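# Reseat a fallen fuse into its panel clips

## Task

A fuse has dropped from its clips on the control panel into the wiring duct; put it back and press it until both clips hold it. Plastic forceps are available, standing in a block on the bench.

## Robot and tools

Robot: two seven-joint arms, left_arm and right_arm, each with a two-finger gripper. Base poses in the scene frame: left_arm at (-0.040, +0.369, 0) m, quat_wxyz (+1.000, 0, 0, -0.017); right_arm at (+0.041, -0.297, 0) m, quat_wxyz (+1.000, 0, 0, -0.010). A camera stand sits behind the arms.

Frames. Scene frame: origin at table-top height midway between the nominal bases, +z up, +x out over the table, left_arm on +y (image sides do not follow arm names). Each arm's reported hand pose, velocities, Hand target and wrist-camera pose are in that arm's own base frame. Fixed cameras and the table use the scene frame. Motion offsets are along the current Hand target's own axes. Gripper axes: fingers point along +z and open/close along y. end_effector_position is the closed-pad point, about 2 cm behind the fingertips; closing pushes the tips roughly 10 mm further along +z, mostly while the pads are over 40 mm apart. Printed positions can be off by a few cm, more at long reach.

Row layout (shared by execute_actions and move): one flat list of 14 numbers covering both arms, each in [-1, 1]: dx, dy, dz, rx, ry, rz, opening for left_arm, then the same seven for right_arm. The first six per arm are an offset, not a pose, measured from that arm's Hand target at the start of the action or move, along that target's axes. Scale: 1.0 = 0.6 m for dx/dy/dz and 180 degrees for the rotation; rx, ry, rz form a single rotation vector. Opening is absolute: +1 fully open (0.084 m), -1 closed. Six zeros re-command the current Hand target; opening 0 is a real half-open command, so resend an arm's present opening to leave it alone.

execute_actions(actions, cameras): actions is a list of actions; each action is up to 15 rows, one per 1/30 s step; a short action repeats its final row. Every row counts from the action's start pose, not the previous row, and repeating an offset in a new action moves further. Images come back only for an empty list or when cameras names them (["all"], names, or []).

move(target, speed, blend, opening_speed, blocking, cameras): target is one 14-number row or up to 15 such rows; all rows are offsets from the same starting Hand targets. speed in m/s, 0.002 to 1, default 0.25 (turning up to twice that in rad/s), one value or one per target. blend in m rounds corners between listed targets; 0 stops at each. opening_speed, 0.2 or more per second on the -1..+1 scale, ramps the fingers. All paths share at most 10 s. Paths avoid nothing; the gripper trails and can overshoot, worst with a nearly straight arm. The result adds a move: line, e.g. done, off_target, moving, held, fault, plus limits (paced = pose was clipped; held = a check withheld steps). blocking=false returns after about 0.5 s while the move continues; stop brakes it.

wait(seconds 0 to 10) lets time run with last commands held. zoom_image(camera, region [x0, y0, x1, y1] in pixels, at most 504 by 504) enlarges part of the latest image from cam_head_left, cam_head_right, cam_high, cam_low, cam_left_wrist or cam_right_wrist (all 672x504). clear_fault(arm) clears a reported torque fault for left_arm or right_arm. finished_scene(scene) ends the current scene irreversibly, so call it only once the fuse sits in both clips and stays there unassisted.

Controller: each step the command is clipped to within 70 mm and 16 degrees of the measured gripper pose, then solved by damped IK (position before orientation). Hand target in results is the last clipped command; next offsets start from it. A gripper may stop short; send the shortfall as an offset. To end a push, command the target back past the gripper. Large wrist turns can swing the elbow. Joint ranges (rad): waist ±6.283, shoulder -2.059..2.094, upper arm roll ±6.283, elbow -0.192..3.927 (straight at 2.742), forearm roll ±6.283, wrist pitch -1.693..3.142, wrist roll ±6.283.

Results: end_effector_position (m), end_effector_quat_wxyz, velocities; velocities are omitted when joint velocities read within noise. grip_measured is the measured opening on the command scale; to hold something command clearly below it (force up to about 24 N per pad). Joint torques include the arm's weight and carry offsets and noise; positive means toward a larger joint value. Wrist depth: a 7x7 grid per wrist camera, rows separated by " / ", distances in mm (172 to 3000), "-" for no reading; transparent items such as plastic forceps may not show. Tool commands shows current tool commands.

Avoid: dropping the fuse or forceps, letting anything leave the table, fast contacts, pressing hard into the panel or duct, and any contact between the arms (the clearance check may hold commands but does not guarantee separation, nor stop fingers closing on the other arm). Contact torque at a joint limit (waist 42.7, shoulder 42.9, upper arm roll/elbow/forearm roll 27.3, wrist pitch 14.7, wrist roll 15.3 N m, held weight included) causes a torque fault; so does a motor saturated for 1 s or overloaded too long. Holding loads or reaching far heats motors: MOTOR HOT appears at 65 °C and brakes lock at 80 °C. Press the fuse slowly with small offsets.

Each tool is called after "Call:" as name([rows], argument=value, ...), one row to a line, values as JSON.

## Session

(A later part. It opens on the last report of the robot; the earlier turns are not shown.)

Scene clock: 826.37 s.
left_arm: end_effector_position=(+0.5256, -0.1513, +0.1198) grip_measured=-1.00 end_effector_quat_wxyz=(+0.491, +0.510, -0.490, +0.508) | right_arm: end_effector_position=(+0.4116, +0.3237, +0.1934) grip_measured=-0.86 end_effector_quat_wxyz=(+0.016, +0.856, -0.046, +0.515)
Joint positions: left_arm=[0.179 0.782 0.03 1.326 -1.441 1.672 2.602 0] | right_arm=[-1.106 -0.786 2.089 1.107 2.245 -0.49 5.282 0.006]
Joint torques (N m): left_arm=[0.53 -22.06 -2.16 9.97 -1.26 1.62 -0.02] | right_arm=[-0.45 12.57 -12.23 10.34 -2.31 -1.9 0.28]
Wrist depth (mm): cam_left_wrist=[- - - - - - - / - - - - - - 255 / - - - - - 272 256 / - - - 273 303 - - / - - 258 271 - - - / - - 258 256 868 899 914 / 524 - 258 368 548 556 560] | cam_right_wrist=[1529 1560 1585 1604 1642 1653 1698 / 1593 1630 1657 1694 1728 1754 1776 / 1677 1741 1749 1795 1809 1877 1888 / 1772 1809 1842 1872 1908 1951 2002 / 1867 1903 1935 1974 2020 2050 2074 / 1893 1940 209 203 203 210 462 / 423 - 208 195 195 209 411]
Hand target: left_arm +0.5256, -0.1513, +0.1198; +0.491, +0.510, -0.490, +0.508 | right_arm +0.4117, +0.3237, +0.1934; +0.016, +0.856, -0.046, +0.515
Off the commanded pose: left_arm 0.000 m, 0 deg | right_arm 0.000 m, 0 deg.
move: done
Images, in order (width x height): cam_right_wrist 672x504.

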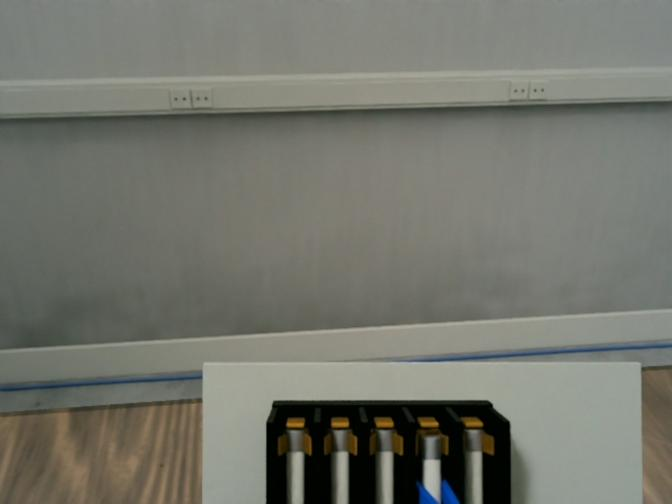

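Call:
wait(seconds=0, cameras=["cam_left_wrist", "cam_right_wrist"])

Call:
zoom_image(camera="cam_left_wrist", region=[300, 210, 500, 346])

Call:
zoom_image(camera="cam_right_wrist", region=[400, 414, 490, 504])

Scene clock: 862.17 s.
left_arm: end_effector_position=(+0.5256, -0.1513, +0.1198) grip_measured=-1.00 end_effector_quat_wxyz=(+0.491, +0.510, -0.490, +0.508) | right_arm: end_effector_position=(+0.4117, +0.3237, +0.1934) grip_measured=-0.86 end_effector_quat_wxyz=(+0.016, +0.856, -0.046, +0.515)
Joint positions: left_arm=[0.179 0.782 0.03 1.326 -1.441 1.672 2.602 0] | right_arm=[-1.106 -0.786 2.089 1.107 2.245 -0.49 5.282 0.006]
Joint torques (N m): left_arm=[0.34 -21.83 -2.1 9.94 -1.34 1.53 -0.01] | right_arm=[-0.49 12.58 -12.26 10.49 -2.37 -1.92 0.43]
Wrist depth (mm): cam_left_wrist=[- - - - - - - / - - - - - - 256 / - - - - - 272 256 / - - - 273 303 - - / - - 258 271 - - - / - - 258 256 877 899 908 / 526 - 259 367 548 559 563] | cam_right_wrist=[1533 1560 1582 1619 1649 1657 1702 / 1593 1634 1657 1694 1719 1763 1795 / 1694 1715 1758 1795 1828 1857 1893 / 1763 1818 1838 1882 1930 1946 1991 / 1862 1903 1940 1979 2002 2056 2099 / 1903 1951 209 203 203 210 463 / 423 - 208 194 195 209 412]
Hand target: left_arm +0.5256, -0.1513, +0.1198; +0.491, +0.510, -0.490, +0.508 | right_arm +0.4117, +0.3237, +0.1934; +0.016, +0.856, -0.046, +0.515
Tool commands: left_gripper/opening=-1.0 right_gripper/opening=-1.0
Off the commanded pose: left_arm 0.000 m, 0 deg | right_arm 0.000 m, 0 deg.
Images, in order (width x height): cam_left_wrist 672x504, cam_right_wrist 672x504.

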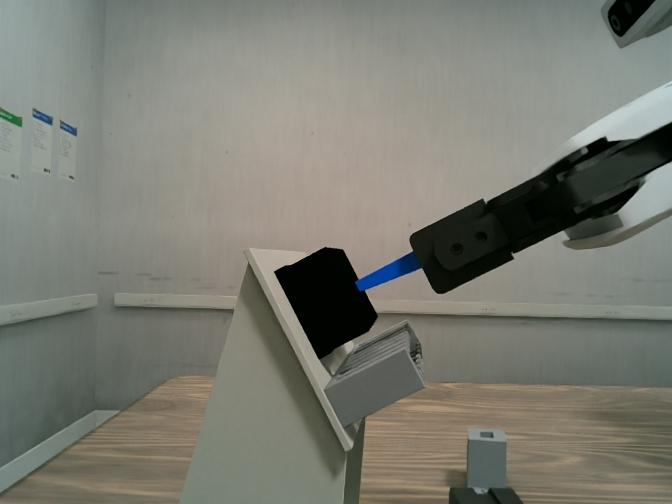

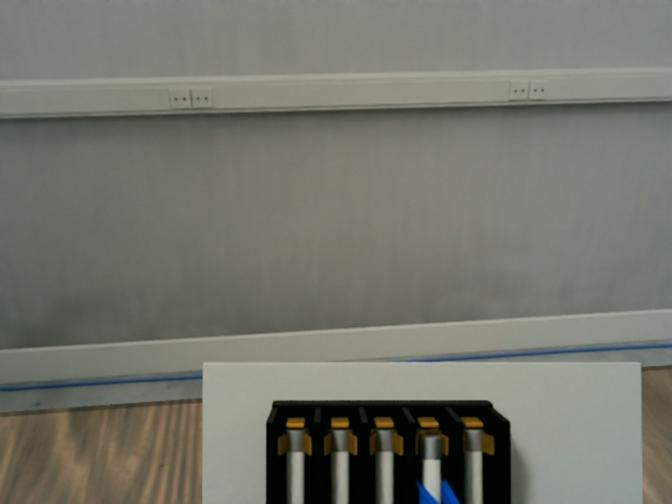

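Scaled by 2.520 from the camera's 672x504 image, which has a finer 960x720 frame.

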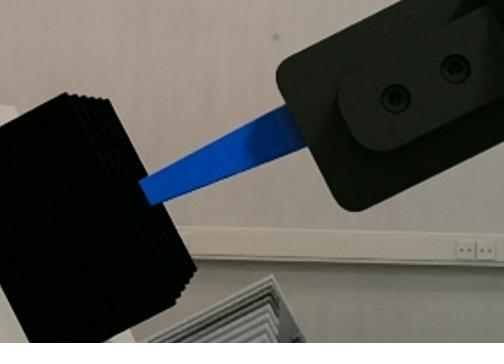

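Scaled by 5.600 from the camera's 672x504 image, which has a finer 960x720 frame.

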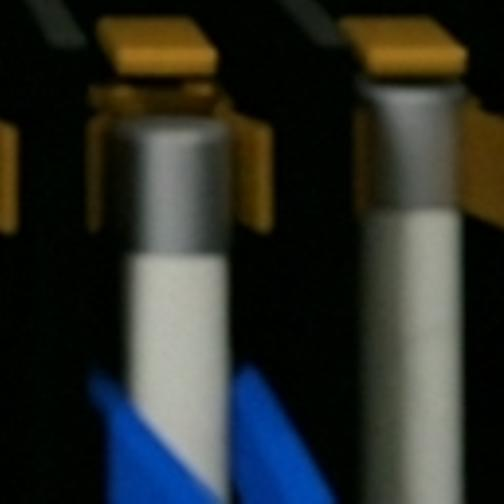

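Call:
move([
  [0,0,0,0,0,0,-1,0,0,0.0033,0,0,0,-1],
], speed=0.03, cameras=["cam_right_wrist"])

Call:
zoom_image(camera="cam_right_wrist", region=[400, 414, 490, 504])

Scene clock: 904.40 s.
left_arm: end_effector_position=(+0.5256, -0.1513, +0.1198) grip_measured=-1.00 end_effector_quat_wxyz=(+0.491, +0.510, -0.490, +0.508) | right_arm: end_effector_position=(+0.4134, +0.3236, +0.1925) grip_measured=-0.86 end_effector_quat_wxyz=(+0.016, +0.856, -0.046, +0.515)
Joint positions: left_arm=[0.179 0.782 0.03 1.326 -1.441 1.672 2.602 0] | right_arm=[-1.111 -0.791 2.09 1.109 2.245 -0.485 5.283 0.006]
Joint torques (N m): left_arm=[0.26 -21.82 -2.11 9.94 -1.28 1.7 0.08] | right_arm=[-0.61 12.76 -12.34 10.3 -2.51 -1.82 0.51]
Wrist depth (mm): cam_left_wrist=[- - - - - - - / - - - - - - 255 / - - - - - 267 257 / - - - 272 303 - - / - - 258 271 - - - / - - 258 256 875 890 912 / 524 - 259 368 548 556 561] | cam_right_wrist=[1539 1567 1578 1607 1626 1669 1702 / 1604 1638 1657 1686 1723 1772 1776 / 1694 1728 1749 1781 1833 1862 1888 / 1785 1804 1842 1862 1914 1962 1996 / 1862 1908 1935 1974 2020 2056 2099 / 1908 1951 207 207 207 208 461 / 423 - 206 193 193 207 410]
Hand target: left_arm +0.5256, -0.1513, +0.1198; +0.491, +0.510, -0.490, +0.508 | right_arm +0.4134, +0.3236, +0.1925; +0.016, +0.856, -0.046, +0.515
Off the commanded pose: left_arm 0.000 m, 0 deg | right_arm 0.000 m, 0 deg.
move: done
Images, in order (width x height): cam_right_wrist 672x504.

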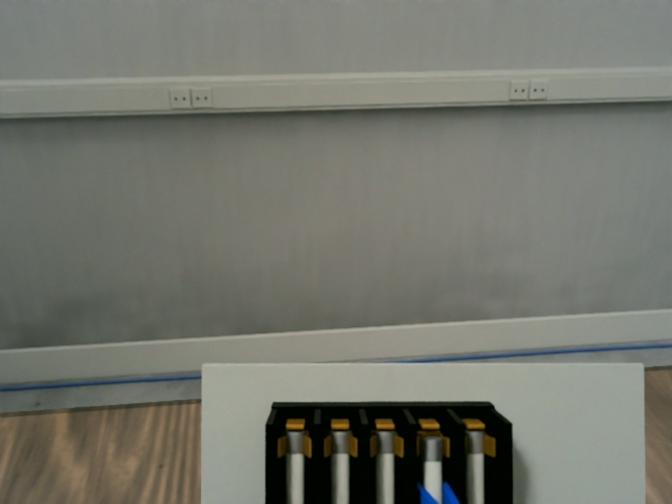

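Scaled by 5.600 from the camera's 672x504 image, which has a finer 960x720 frame.

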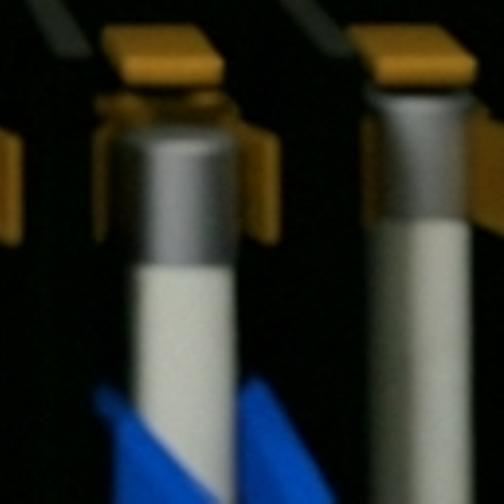

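Call:
move([
  [0,0,0,0,0,0,-1,0,0.0003,0.006,0,0,0,-1],
], speed=0.03, cameras=["cam_right_wrist"])

Call:
zoom_image(camera="cam_right_wrist", region=[400, 414, 490, 504])

Scene clock: 959.57 s.
left_arm: end_effector_position=(+0.5256, -0.1513, +0.1198) grip_measured=-1.00 end_effector_quat_wxyz=(+0.491, +0.510, -0.490, +0.508) | right_arm: end_effector_position=(+0.4154, +0.3237, +0.1914) grip_measured=-0.86 end_effector_quat_wxyz=(+0.016, +0.855, -0.046, +0.516)
Joint positions: left_arm=[0.179 0.782 0.03 1.326 -1.441 1.672 2.602 0] | right_arm=[-1.117 -0.798 2.092 1.112 2.243 -0.481 5.286 0.006]
Joint torques (N m): left_arm=[0.1 -21.84 -2.17 9.96 -1.29 1.59 0.1] | right_arm=[-29.05 5.27 -23.95 -6.51 -3.28 10.44 0.21]
Wrist depth (mm): cam_left_wrist=[- - - - - - - / - - - - - - 254 / - - - - - 279 257 / - - - 273 302 - - / - - 259 271 - - - / - - 258 255 872 896 915 / 525 - 259 368 550 557 561] | cam_right_wrist=[1529 1557 1582 1615 1630 1673 1690 / 1578 1630 1653 1698 1732 1745 1767 / 1694 1728 1758 1772 1823 1847 1893 / 1758 1799 1842 1877 1903 1940 1991 / 1862 1888 1935 1962 2002 2050 2087 / 1893 1946 206 206 206 207 481 / 422 - 205 - 188 206 410]
Hand target: left_arm +0.5256, -0.1513, +0.1198; +0.491, +0.510, -0.490, +0.508 | right_arm +0.4166, +0.3231, +0.1908; +0.016, +0.856, -0.046, +0.515
Off the commanded pose: left_arm 0.000 m, 0 deg | right_arm 0.001 m, 0 deg.
move: done
Images, in order (width x height): cam_right_wrist 672x504.

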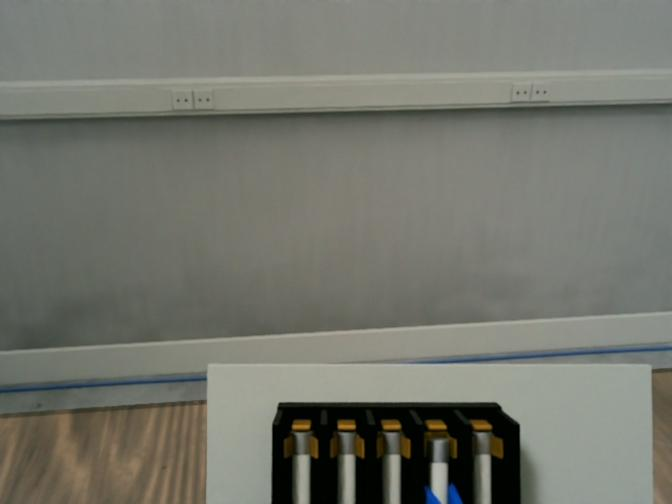

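Scaled by 5.600 from the camera's 672x504 image, which has a finer 960x720 frame.

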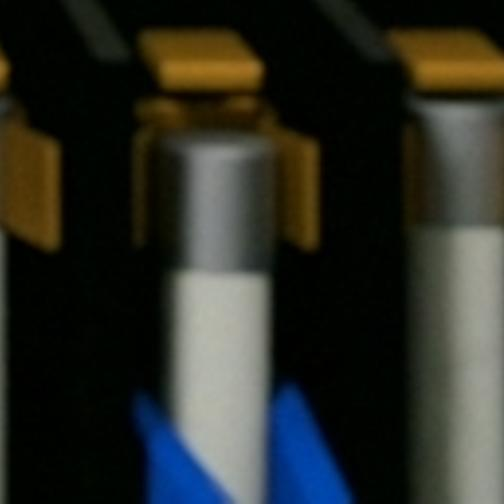

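Call:
move([
  [0,0,0,0,0,0,-1,0,0,-0.005,0,0,0,-1],
], speed=0.05, cameras=["cam_right_wrist","cam_left_wrist"])

Call:
zoom_image(camera="cam_right_wrist", region=[400, 414, 490, 504])

Scene clock: 964.90 s.
left_arm: end_effector_position=(+0.5256, -0.1513, +0.1198) grip_measured=-1.00 end_effector_quat_wxyz=(+0.491, +0.510, -0.490, +0.508) | right_arm: end_effector_position=(+0.4141, +0.3232, +0.1921) grip_measured=-0.86 end_effector_quat_wxyz=(+0.016, +0.856, -0.046, +0.515)
Joint positions: left_arm=[0.179 0.782 0.03 1.326 -1.441 1.672 2.602 0] | right_arm=[-1.113 -0.792 2.09 1.109 2.244 -0.483 5.284 0.006]
Joint torques (N m): left_arm=[0.3 -21.94 -2.29 9.88 -1.3 1.43 0.03] | right_arm=[-4.75 12.02 -14.63 6.76 -2.05 -0.21 0.02]
Wrist depth (mm): cam_left_wrist=[- - - - - - - / - - - - - - 256 / - - - - - 266 257 / - - - 273 304 - - / - - 259 271 - - - / - - 258 256 878 904 916 / 526 - 259 368 547 559 562] | cam_right_wrist=[1543 1567 1571 1611 1649 1657 1698 / 1619 1638 1661 1694 1728 1754 1776 / 1690 1723 1749 1767 1823 1838 1888 / 1776 1795 1852 1882 1908 1951 1991 / 1862 1898 1930 1979 2020 2050 2074 / 1908 1962 206 206 207 207 461 / 422 - 205 192 192 207 409]
Hand target: left_arm +0.5256, -0.1513, +0.1198; +0.491, +0.510, -0.490, +0.508 | right_arm +0.4139, +0.3234, +0.1922; +0.016, +0.856, -0.046, +0.515
Off the commanded pose: left_arm 0.000 m, 0 deg | right_arm 0.000 m, 0 deg.
move: done
Images, in order (width x height): cam_left_wrist 672x504, cam_right_wrist 672x504.

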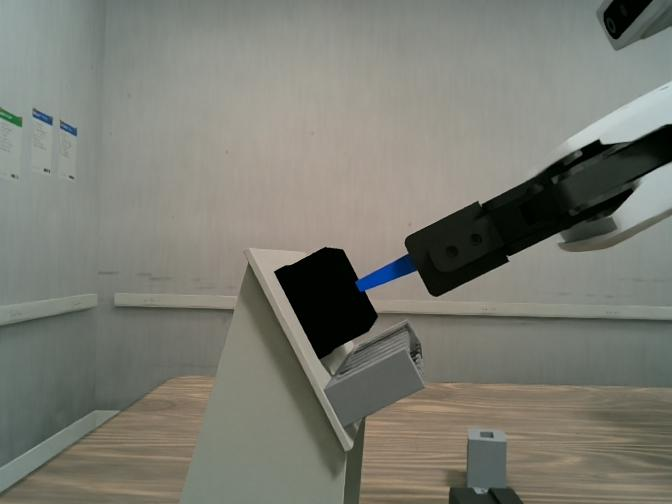

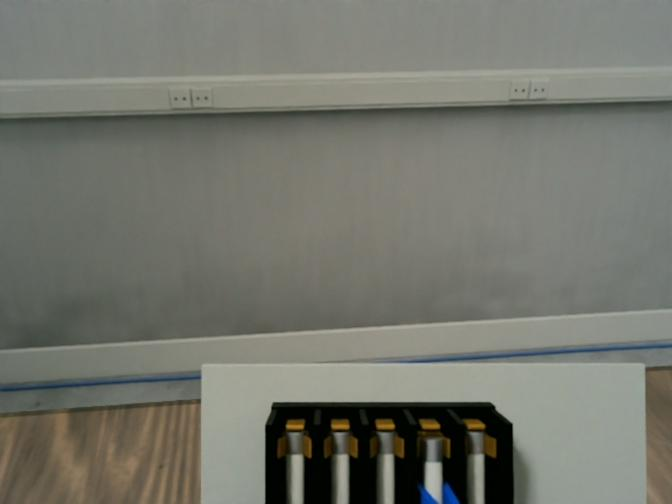

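Scaled by 5.600 from the camera's 672x504 image, which has a finer 960x720 frame.

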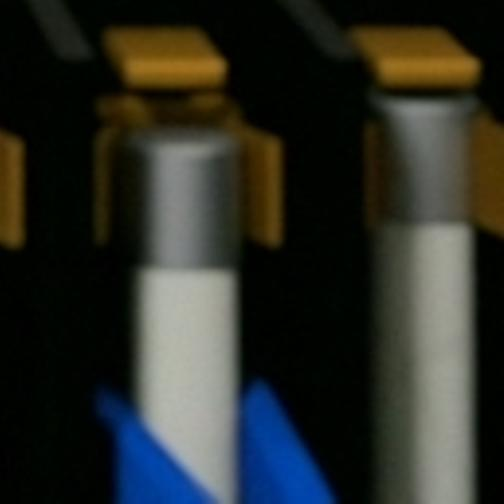

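Call:
move([
  [0,0,0,0,0,0,-1,0,0,-0.0005,0,0,0,-0.78],
  [0,0,0,0,0,0,-1,0,0,-0.0088,0,0,0,-0.78],
], speed=0.03, opening_speed=0.4, cameras=["cam_right_wrist"])

Call:
zoom_image(camera="cam_right_wrist", region=[400, 414, 490, 504])

Scene clock: 983.23 s.
left_arm: end_effector_position=(+0.5256, -0.1513, +0.1198) grip_measured=-1.00 end_effector_quat_wxyz=(+0.491, +0.510, -0.490, +0.508) | right_arm: end_effector_position=(+0.4093, +0.3237, +0.1946) grip_measured=-0.80 end_effector_quat_wxyz=(+0.016, +0.856, -0.046, +0.515)
Joint positions: left_arm=[0.179 0.782 0.03 1.326 -1.441 1.672 2.602 0] | right_arm=[-1.098 -0.781 2.088 1.103 2.245 -0.496 5.282 0.009]
Joint torques (N m): left_arm=[0.21 -22.11 -2.08 9.85 -1.45 1.55 0.04] | right_arm=[0.05 12.76 -12.66 9.97 -2 -2.55 0.1]
Wrist depth (mm): cam_left_wrist=[- - - - - - - / - - - - - - 256 / - - - - - 271 256 / - - - 273 302 - - / - - 258 271 - - - / - - 258 256 876 897 914 / 525 - 259 368 549 556 562] | cam_right_wrist=[1529 1553 1582 1619 1642 1673 1698 / 1582 1634 1673 1698 1723 1772 1772 / 1694 1732 1749 1804 1828 1852 1903 / 1772 1813 1852 1877 1935 1957 2002 / 1867 1893 1935 1979 2020 2056 2106 / - - 211 211 212 212 213 / 425 - 210 197 198 211 413]
Hand target: left_arm +0.5256, -0.1513, +0.1198; +0.491, +0.510, -0.490, +0.508 | right_arm +0.4093, +0.3238, +0.1946; +0.016, +0.856, -0.046, +0.515
Off the commanded pose: left_arm 0.000 m, 0 deg | right_arm 0.000 m, 0 deg.
move: done
Images, in order (width x height): cam_right_wrist 672x504.

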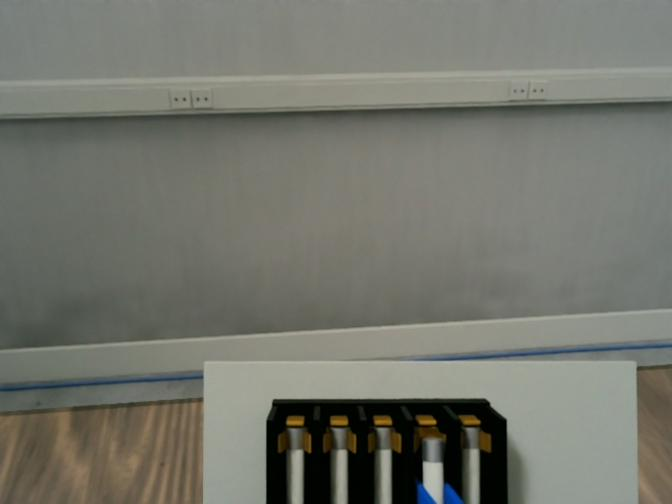

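Scaled by 5.600 from the camera's 672x504 image, which has a finer 960x720 frame.

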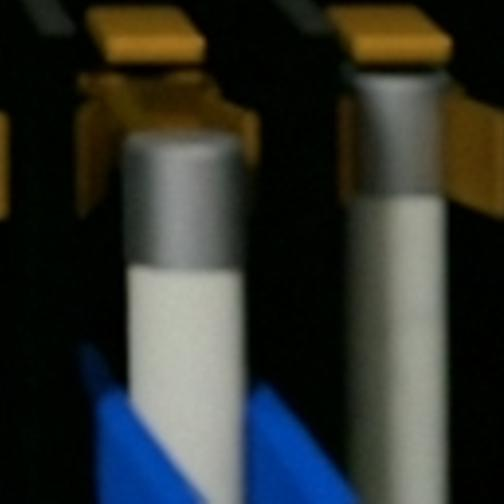

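Call:
move([
  [0,0,0,0,0,0,-1,0.0005,0.0002,0.0087,0,0,0,-0.80],
  [0,0,0,0,0,0,-1,0.0005,0.0002,0.0087,0,0,0,-0.77],
], speed=0.03, opening_speed=0.4, cameras=["cam_right_wrist"])

Call:
zoom_image(camera="cam_right_wrist", region=[400, 414, 490, 504])

Scene clock: 1021.33 s.
left_arm: end_effector_position=(+0.5256, -0.1513, +0.1198) grip_measured=-1.00 end_effector_quat_wxyz=(+0.491, +0.510, -0.490, +0.508) | right_arm: end_effector_position=(+0.4140, +0.3232, +0.1925) grip_measured=-0.79 end_effector_quat_wxyz=(+0.016, +0.856, -0.046, +0.515)
Joint positions: left_arm=[0.179 0.782 0.03 1.326 -1.441 1.672 2.602 0] | right_arm=[-1.112 -0.791 2.09 1.108 2.243 -0.484 5.284 0.009]
Joint torques (N m): left_arm=[0.11 -21.85 -2.1 9.88 -1.36 1.51 -0.11] | right_arm=[-3.49 11.98 -14.02 7.89 -2.41 -0.93 0.32]
Wrist depth (mm): cam_left_wrist=[- - - - - - - / - - - - - - 257 / - - - - - 280 256 / - - 287 273 301 - - / - - 258 271 - - - / - - 258 256 877 895 912 / 525 - 259 368 551 557 563] | cam_right_wrist=[1543 1557 1574 1607 1649 1653 1698 / 1582 1638 1677 1686 1719 1758 1776 / 1681 1715 1767 1763 1833 1867 1898 / 1781 1804 1852 1862 1919 1951 1985 / 1852 1888 1946 1979 2026 2068 2093 / 1908 1946 206 206 207 207 462 / 423 - 205 181 193 207 411]
Hand target: left_arm +0.5256, -0.1513, +0.1198; +0.491, +0.510, -0.490, +0.508 | right_arm +0.4140, +0.3232, +0.1925; +0.016, +0.856, -0.046, +0.515
Off the commanded pose: left_arm 0.000 m, 0 deg | right_arm 0.000 m, 0 deg.
move: done
Images, in order (width x height): cam_right_wrist 672x504.

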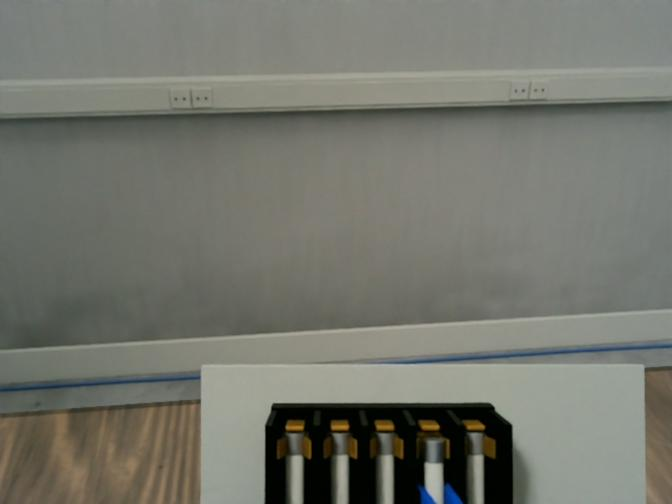

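Scaled by 5.600 from the camera's 672x504 image, which has a finer 960x720 frame.

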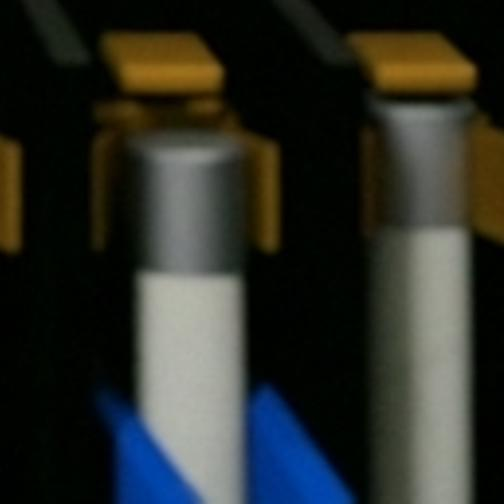

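Call:
move([
  [0,0,0,0,0,0,-1,0,0,-0.0067,0,0,0,-0.77],
], speed=0.02, cameras=["cam_right_wrist"])

Call:
zoom_image(camera="cam_right_wrist", region=[400, 414, 490, 504])

Scene clock: 1026.80 s.
left_arm: end_effector_position=(+0.5256, -0.1513, +0.1198) grip_measured=-1.00 end_effector_quat_wxyz=(+0.491, +0.510, -0.490, +0.508) | right_arm: end_effector_position=(+0.4105, +0.3235, +0.1943) grip_measured=-0.79 end_effector_quat_wxyz=(+0.016, +0.856, -0.046, +0.515)
Joint positions: left_arm=[0.179 0.782 0.03 1.326 -1.441 1.672 2.602 0] | right_arm=[-1.102 -0.782 2.088 1.104 2.244 -0.493 5.282 0.009]
Joint torques (N m): left_arm=[0.23 -21.99 -2.08 9.91 -1.26 1.53 0.01] | right_arm=[0.47 13.07 -12.65 9.88 -1.91 -2.33 0]
Wrist depth (mm): cam_left_wrist=[- - - - - - - / - - - - - - 257 / - - - - - 274 256 / - - 287 273 301 - - / - - 258 271 - - - / - - 258 256 876 903 913 / 525 - 259 368 548 557 562] | cam_right_wrist=[1539 1557 1593 1611 1642 1669 1698 / 1582 1642 1673 1698 1736 1758 1781 / 1694 1728 1763 1781 1809 1857 1908 / 1785 1813 1842 1877 1914 1946 2002 / 1872 1903 1957 1991 2044 2050 2093 / 1898 1951 210 210 210 211 464 / 424 - 209 196 196 210 413]
Hand target: left_arm +0.5256, -0.1513, +0.1198; +0.491, +0.510, -0.490, +0.508 | right_arm +0.4105, +0.3235, +0.1943; +0.016, +0.856, -0.046, +0.515
Off the commanded pose: left_arm 0.000 m, 0 deg | right_arm 0.000 m, 0 deg.
move: done
Images, in order (width x height): cam_right_wrist 672x504.

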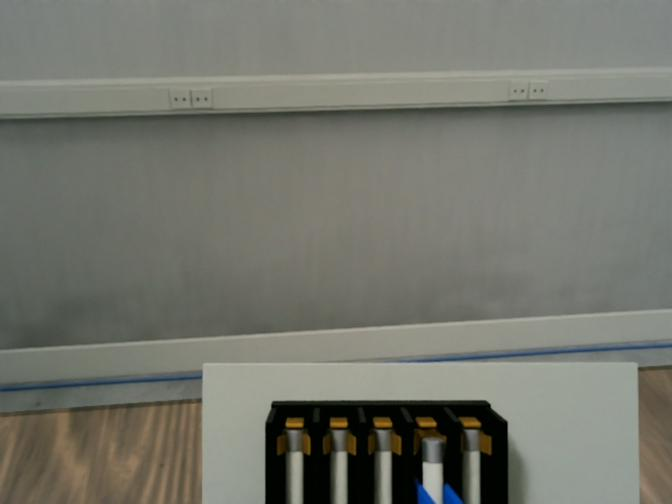

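Scaled by 5.600 from the camera's 672x504 image, which has a finer 960x720 frame.

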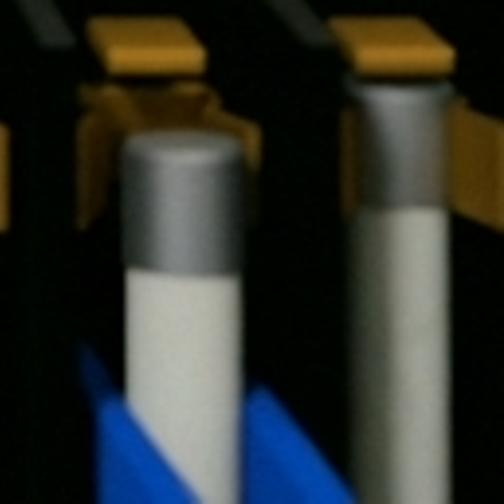

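Call:
move([
  [0,0,0,0,0,0,-1,0,0.0003,0.0067,0,0,0,-0.78],
  [0,0,0,0,0,0,-1,0,0.0003,0.0067,0,0,0,-0.757],
  [0,0,0,0,0,0,-1,0,0.0003,0,0,0,0,-0.757],
], speed=0.02, opening_speed=0.4, cameras=["cam_right_wrist"])

Call:
zoom_image(camera="cam_right_wrist", region=[400, 414, 490, 504])

Scene clock: 1036.20 s.
left_arm: end_effector_position=(+0.5256, -0.1513, +0.1198) grip_measured=-1.00 end_effector_quat_wxyz=(+0.491, +0.510, -0.490, +0.508) | right_arm: end_effector_position=(+0.4105, +0.3233, +0.1943) grip_measured=-0.78 end_effector_quat_wxyz=(+0.016, +0.856, -0.046, +0.515)
Joint positions: left_arm=[0.179 0.782 0.03 1.326 -1.441 1.672 2.602 0] | right_arm=[-1.101 -0.782 2.087 1.103 2.244 -0.492 5.282 0.01]
Joint torques (N m): left_arm=[0.09 -21.69 -2.16 10.22 -1.5 1.63 0.08] | right_arm=[-0.58 13.8 -12.54 10.17 -1.82 -2.21 0.04]
Wrist depth (mm): cam_left_wrist=[- - - - - - - / - - - - - - 257 / - - - - - 273 257 / - - 287 273 302 - - / - - 258 271 - - - / - - 258 256 874 902 913 / 524 - 259 368 550 555 563] | cam_right_wrist=[1529 1564 1585 1607 1653 1673 1690 / 1578 1642 1669 1719 1723 1767 1790 / 1706 1728 1741 1804 1818 1867 1898 / 1776 1809 1852 1867 1919 1951 2002 / 1852 1919 1951 1974 2020 2050 2074 / 1898 1951 210 210 211 211 464 / 426 - 209 185 196 210 412]
Hand target: left_arm +0.5256, -0.1513, +0.1198; +0.491, +0.510, -0.490, +0.508 | right_arm +0.4104, +0.3233, +0.1943; +0.016, +0.856, -0.046, +0.515
Off the commanded pose: left_arm 0.000 m, 0 deg | right_arm 0.000 m, 0 deg.
move: done
Images, in order (width x height): cam_right_wrist 672x504.

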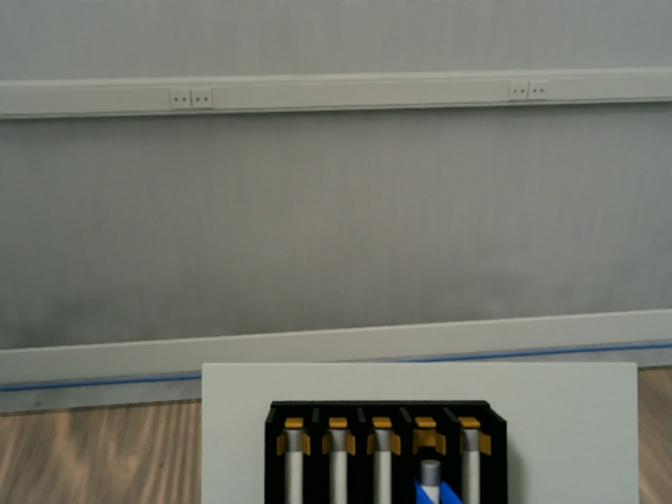

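Scaled by 5.600 from the camera's 672x504 image, which has a finer 960x720 frame.

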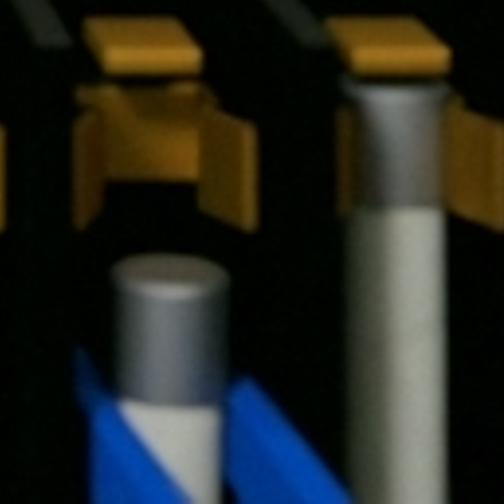

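Call:
move([
  [0,0,0,0,0,0,-1,0,0,0,0,0,0,-1],
], opening_speed=0.5, cameras=["cam_right_wrist"])

Call:
zoom_image(camera="cam_right_wrist", region=[400, 414, 490, 504])

Scene clock: 1040.67 s.
left_arm: end_effector_position=(+0.5256, -0.1513, +0.1198) grip_measured=-1.00 end_effector_quat_wxyz=(+0.491, +0.510, -0.490, +0.508) | right_arm: end_effector_position=(+0.4104, +0.3233, +0.1943) grip_measured=-0.86 end_effector_quat_wxyz=(+0.016, +0.856, -0.046, +0.515)
Joint positions: left_arm=[0.179 0.782 0.03 1.326 -1.441 1.672 2.602 0] | right_arm=[-1.101 -0.782 2.087 1.103 2.244 -0.492 5.282 0.006]
Joint torques (N m): left_arm=[0.4 -21.93 -2.13 9.95 -1.27 1.54 0] | right_arm=[0.18 13.19 -12.5 10.4 -2.24 -2.19 0.08]
Wrist depth (mm): cam_left_wrist=[- - - - - - - / - - - - - - 257 / - - - - - 275 257 / - - - 273 303 - - / - - 259 271 - - - / - - 258 255 879 901 913 / 524 - 259 367 549 556 563] | cam_right_wrist=[1536 1560 1582 1607 1638 1661 1706 / 1585 1645 1669 1681 1728 1754 1799 / 1690 1736 1754 1785 1828 1857 1888 / 1776 1818 1862 1872 1930 1946 1991 / 1867 1903 1946 1979 2020 2050 2093 / 1893 1935 210 210 211 211 464 / 425 - 209 185 197 210 412]
Hand target: left_arm +0.5256, -0.1513, +0.1198; +0.491, +0.510, -0.490, +0.508 | right_arm +0.4104, +0.3233, +0.1943; +0.016, +0.856, -0.046, +0.515
Off the commanded pose: left_arm 0.000 m, 0 deg | right_arm 0.000 m, 0 deg.
move: done
Images, in order (width x height): cam_right_wrist 672x504.

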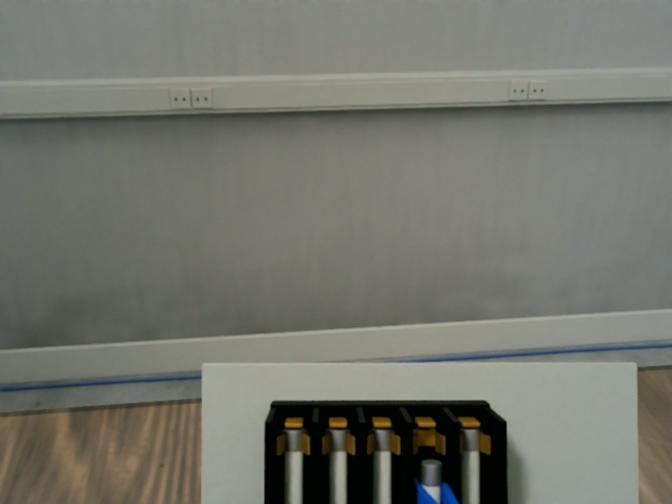

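Scaled by 5.600 from the camera's 672x504 image, which has a finer 960x720 frame.

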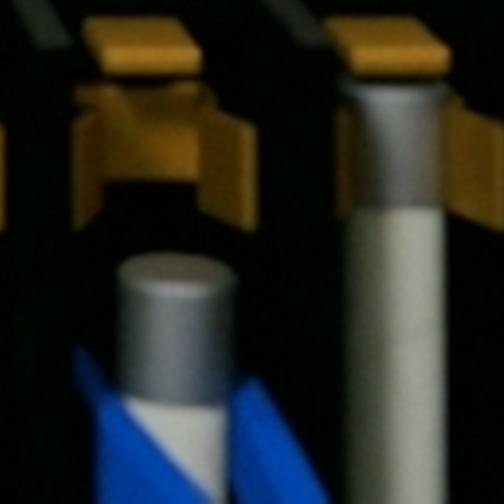

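Call:
move([
  [0,0,0,0,0,0,-1,0,0,-0.04,0,0,0,-1],
], speed=0.08, cameras=["cam_right_wrist","cam_left_wrist"])

Call:
zoom_image(camera="cam_right_wrist", region=[360, 380, 500, 504])

Call:
zoom_image(camera="cam_left_wrist", region=[300, 210, 460, 346])

Scene clock: 1047.13 s.
left_arm: end_effector_position=(+0.5256, -0.1513, +0.1198) grip_measured=-1.00 end_effector_quat_wxyz=(+0.491, +0.510, -0.490, +0.508) | right_arm: end_effector_position=(+0.3893, +0.3251, +0.2056) grip_measured=-0.86 end_effector_quat_wxyz=(+0.016, +0.856, -0.046, +0.515)
Joint positions: left_arm=[0.179 0.782 0.03 1.326 -1.441 1.672 2.602 0] | right_arm=[-1.037 -0.733 2.075 1.081 2.251 -0.549 5.269 0.006]
Joint torques (N m): left_arm=[0.22 -21.69 -2.06 9.97 -1.34 1.59 0.08] | right_arm=[0.91 12.12 -11.83 10.52 -2.1 -2.41 0.01]
Wrist depth (mm): cam_left_wrist=[- - - - - - - / - - - - - - 256 / - - - - - 291 278 / - - - 320 - - - / - - 258 271 - - - / - - 257 255 874 895 916 / 525 - 259 367 552 557 561] | cam_right_wrist=[1553 1574 1600 1626 1661 1673 1719 / 1593 1630 1681 1715 1736 1776 1809 / 1711 1749 1795 1799 1838 1877 1919 / 1781 1838 1872 1898 1935 1974 2008 / 1893 1940 1968 1996 2044 2062 2106 / 498 - 234 235 235 235 502 / 441 442 233 221 220 234 444]
Hand target: left_arm +0.5256, -0.1513, +0.1198; +0.491, +0.510, -0.490, +0.508 | right_arm +0.3893, +0.3251, +0.2056; +0.016, +0.856, -0.046, +0.515
Off the commanded pose: left_arm 0.000 m, 0 deg | right_arm 0.000 m, 0 deg.
move: done
Images, in order (width x height): cam_left_wrist 672x504, cam_right_wrist 672x504.

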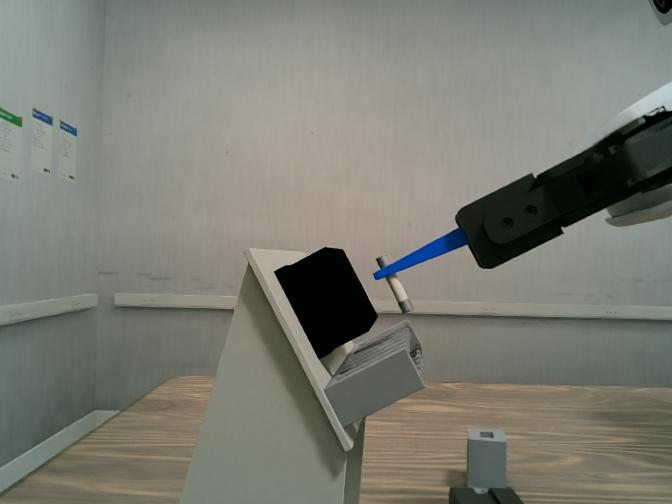

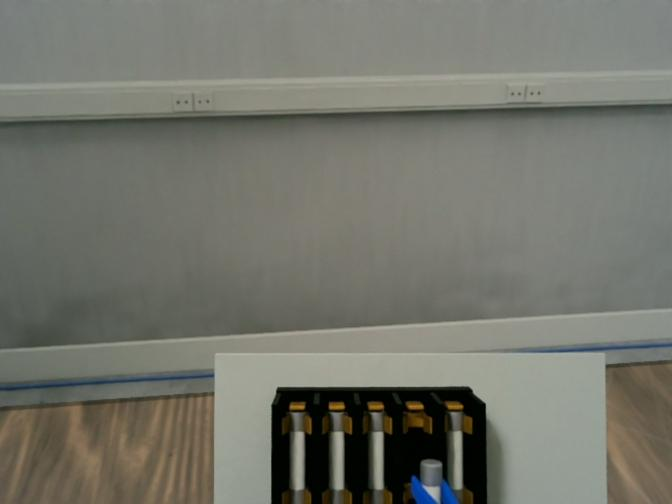

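Scaled by 3.600 from the camera's 672x504 image, which has a finer 960x720 frame.

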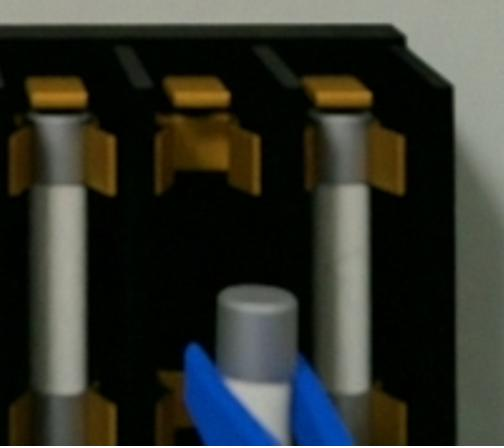

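Scaled by 3.150 from the camera's 672x504 image, which has a finer 960x720 frame.

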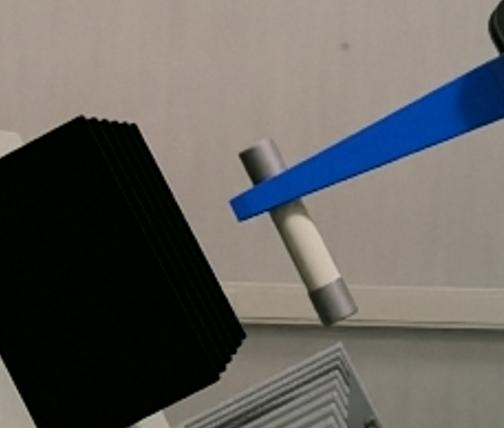

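Call:
zoom_image(camera="cam_right_wrist", region=[400, 444, 470, 504])

Scaled by 7.200 from the camera's 672x504 image, which has a finer 960x720 frame.

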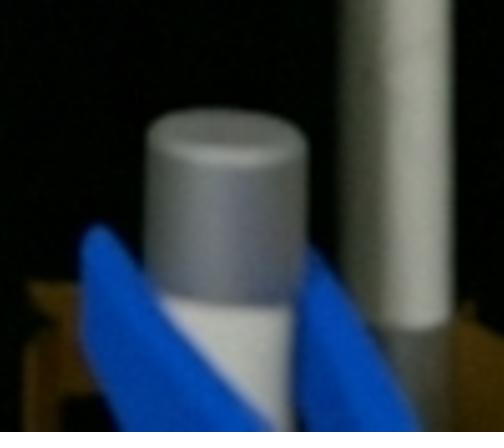

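Call:
move([
  [0,0,0,0,0,0,-1,0.0095,0.001,0,0,0,0,-1],
  [0,0,0,0,0,0,-1,0.0095,0.001,0.02,0,0,0,-1],
], speed=0.06, blend=[0.002,0], cameras=["cam_right_wrist"])

Call:
zoom_image(camera="cam_right_wrist", region=[360, 380, 500, 504])

Scene clock: 1131.43 s.
left_arm: end_effector_position=(+0.5256, -0.1513, +0.1198) grip_measured=-1.00 end_effector_quat_wxyz=(+0.491, +0.510, -0.490, +0.508) | right_arm: end_effector_position=(+0.4024, +0.3233, +0.2050) grip_measured=-0.86 end_effector_quat_wxyz=(+0.016, +0.856, -0.046, +0.515)
Joint positions: left_arm=[0.179 0.782 0.03 1.326 -1.441 1.672 2.602 0] | right_arm=[-1.074 -0.743 2.077 1.096 2.243 -0.525 5.263 0.006]
Joint torques (N m): left_arm=[0.24 -22.32 -2.11 10.03 -1.35 1.67 -0.06] | right_arm=[-0.26 12.23 -11.62 10.9 -2.51 -1.85 0.37]
Wrist depth (mm): cam_left_wrist=[- - - - - - - / - - - - - - 257 / - - - - - 290 261 / - - - 295 - - - / - - 258 272 - - - / - - 258 256 875 895 914 / 524 - 259 368 549 558 563] | cam_right_wrist=[1550 1578 1589 1638 1665 1669 1711 / 1574 1611 1673 1702 1736 1754 1790 / 1698 1723 1767 1776 1847 1852 1908 / 1781 1818 1847 1877 1919 1974 1996 / 1872 1898 1962 1985 2026 2062 2112 / 1862 1962 222 222 223 223 501 / 440 - 221 208 209 222 444]
Hand target: left_arm +0.5256, -0.1513, +0.1198; +0.491, +0.510, -0.490, +0.508 | right_arm +0.4025, +0.3233, +0.2050; +0.016, +0.856, -0.046, +0.515
Off the commanded pose: left_arm 0.000 m, 0 deg | right_arm 0.000 m, 0 deg.
move: done
Images, in order (width x height): cam_right_wrist 672x504.

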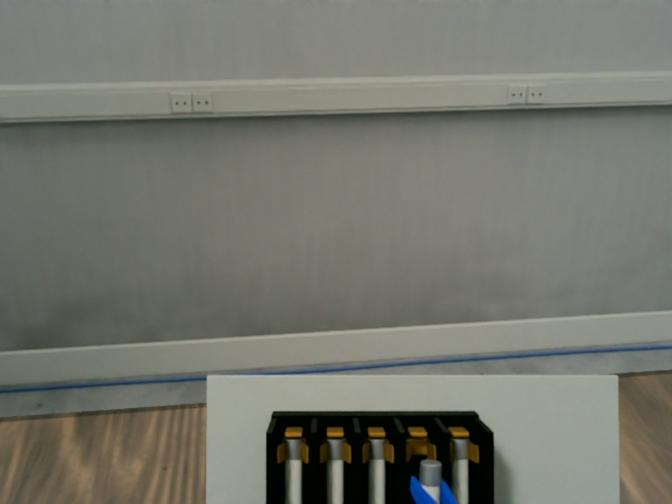

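Scaled by 3.600 from the camera's 672x504 image, which has a finer 960x720 frame.

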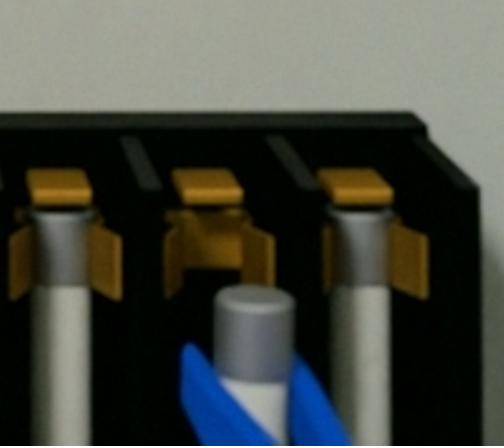

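Call:
move([
  [0,0,0,0,0,0,-1,0,0,0.0167,0,0,0,-1],
], speed=0.05, cameras=["cam_right_wrist","cam_left_wrist"])

Call:
zoom_image(camera="cam_right_wrist", region=[360, 380, 500, 504])

Call:
zoom_image(camera="cam_left_wrist", region=[300, 210, 460, 346])

Scene clock: 1140.00 s.
left_arm: end_effector_position=(+0.5256, -0.1513, +0.1198) grip_measured=-1.00 end_effector_quat_wxyz=(+0.491, +0.510, -0.490, +0.508) | right_arm: end_effector_position=(+0.4113, +0.3225, +0.2003) grip_measured=-0.86 end_effector_quat_wxyz=(+0.016, +0.856, -0.046, +0.515)
Joint positions: left_arm=[0.179 0.782 0.03 1.326 -1.441 1.672 2.602 0] | right_arm=[-1.101 -0.764 2.083 1.105 2.24 -0.502 5.268 0.006]
Joint torques (N m): left_arm=[0.36 -21.94 -2.23 9.83 -1.42 1.56 0.08] | right_arm=[-0.02 12.47 -12.02 10.71 -2.38 -1.8 0.29]
Wrist depth (mm): cam_left_wrist=[- - - - - - - / - - - - - - 260 / - - - - - 285 258 / - - 286 295 311 - - / - - 259 271 - - - / - - 258 255 872 900 921 / 525 - 259 367 549 557 562] | cam_right_wrist=[1533 1557 1571 1607 1634 1653 1686 / 1578 1600 1665 1681 1719 1758 1772 / 1694 1741 1758 1795 1852 1838 1888 / 1781 1818 1847 1882 1924 1946 1991 / 1857 1903 1957 1974 2014 2068 2099 / 1888 1951 212 212 213 213 493 / 433 - 211 198 199 212 420]
Hand target: left_arm +0.5256, -0.1513, +0.1198; +0.491, +0.510, -0.490, +0.508 | right_arm +0.4113, +0.3225, +0.2003; +0.016, +0.856, -0.046, +0.515
Off the commanded pose: left_arm 0.000 m, 0 deg | right_arm 0.000 m, 0 deg.
move: done
Images, in order (width x height): cam_left_wrist 672x504, cam_right_wrist 672x504.

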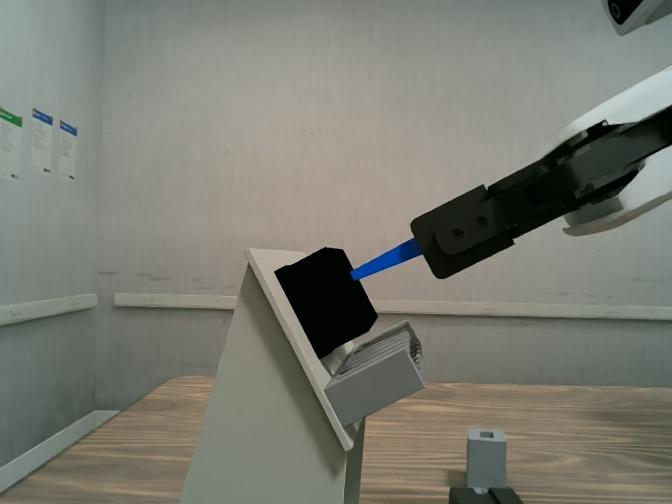

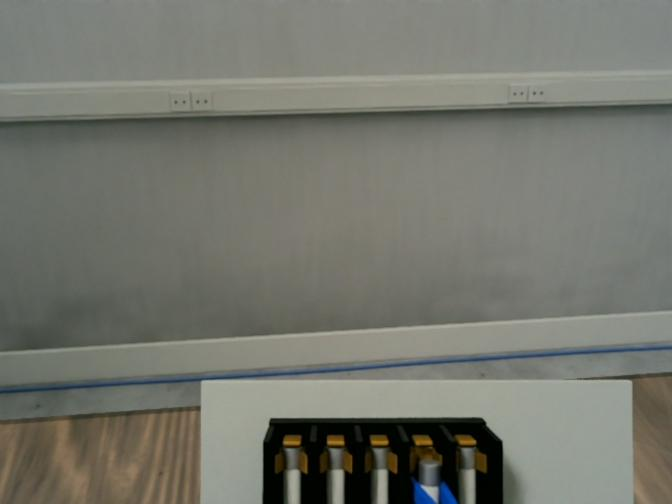

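Scaled by 3.600 from the camera's 672x504 image, which has a finer 960x720 frame.

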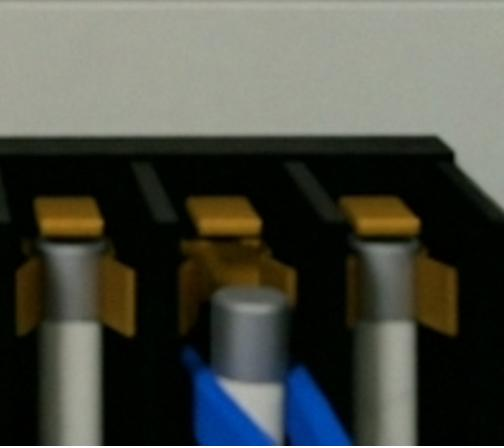

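Scaled by 3.150 from the camera's 672x504 image, which has a finer 960x720 frame.

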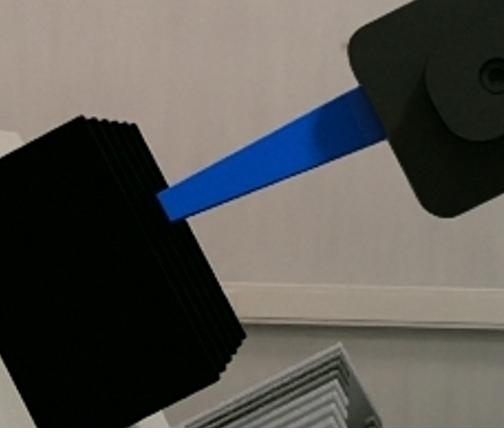

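Call:
move([
  [0,0,0,0,0,0,-1,0,0.0003,0.0142,0,0,0,-1],
], speed=0.04, cameras=["cam_right_wrist"])

Call:
zoom_image(camera="cam_right_wrist", region=[400, 414, 490, 504])

Scene clock: 1146.80 s.
left_arm: end_effector_position=(+0.5256, -0.1513, +0.1198) grip_measured=-1.00 end_effector_quat_wxyz=(+0.491, +0.510, -0.490, +0.508) | right_arm: end_effector_position=(+0.4180, +0.3221, +0.1967) grip_measured=-0.86 end_effector_quat_wxyz=(+0.016, +0.856, -0.046, +0.515)
Joint positions: left_arm=[0.179 0.782 0.03 1.326 -1.441 1.672 2.602 0] | right_arm=[-1.121 -0.781 2.087 1.114 2.238 -0.485 5.273 0.006]
Joint torques (N m): left_arm=[0.14 -21.72 -2.12 9.9 -1.4 1.63 0] | right_arm=[-24.41 7.16 -22.27 -2.59 -3.3 9.23 0.45]
Wrist depth (mm): cam_left_wrist=[- - - - - - - / - - - - - - 256 / - - - - - 281 257 / - - 286 295 303 - - / - - 258 271 - - - / - - 258 255 876 901 916 / 525 - 259 368 551 556 562] | cam_right_wrist=[1529 1550 1578 1593 1630 1653 1694 / 1571 1600 1665 1673 1728 1754 1772 / 1686 1719 1754 1776 1813 1838 1888 / 1745 1804 1842 1862 1903 1951 1974 / 1847 1903 1924 1974 1996 2056 2080 / 1888 1951 208 208 208 207 490 / 429 - 205 192 192 206 417]
Hand target: left_arm +0.5256, -0.1513, +0.1198; +0.491, +0.510, -0.490, +0.508 | right_arm +0.4188, +0.3217, +0.1963; +0.016, +0.856, -0.046, +0.515
Off the commanded pose: left_arm 0.000 m, 0 deg | right_arm 0.001 m, 0 deg.
move: done
Images, in order (width x height): cam_right_wrist 672x504.

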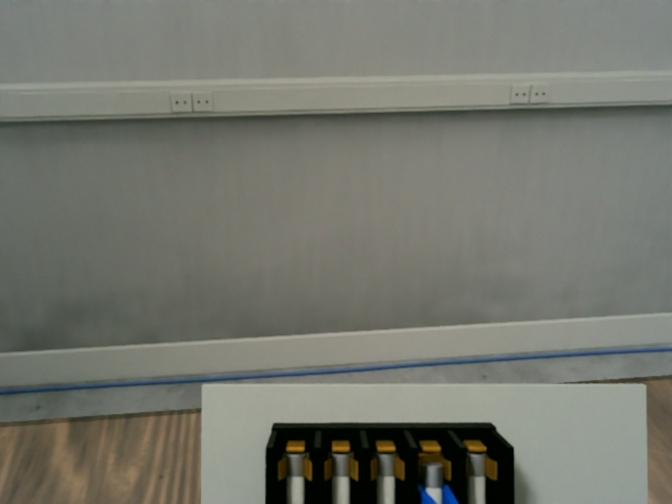

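Scaled by 5.600 from the camera's 672x504 image, which has a finer 960x720 frame.

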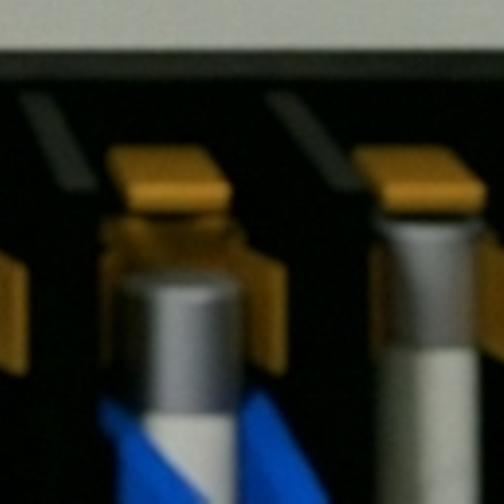

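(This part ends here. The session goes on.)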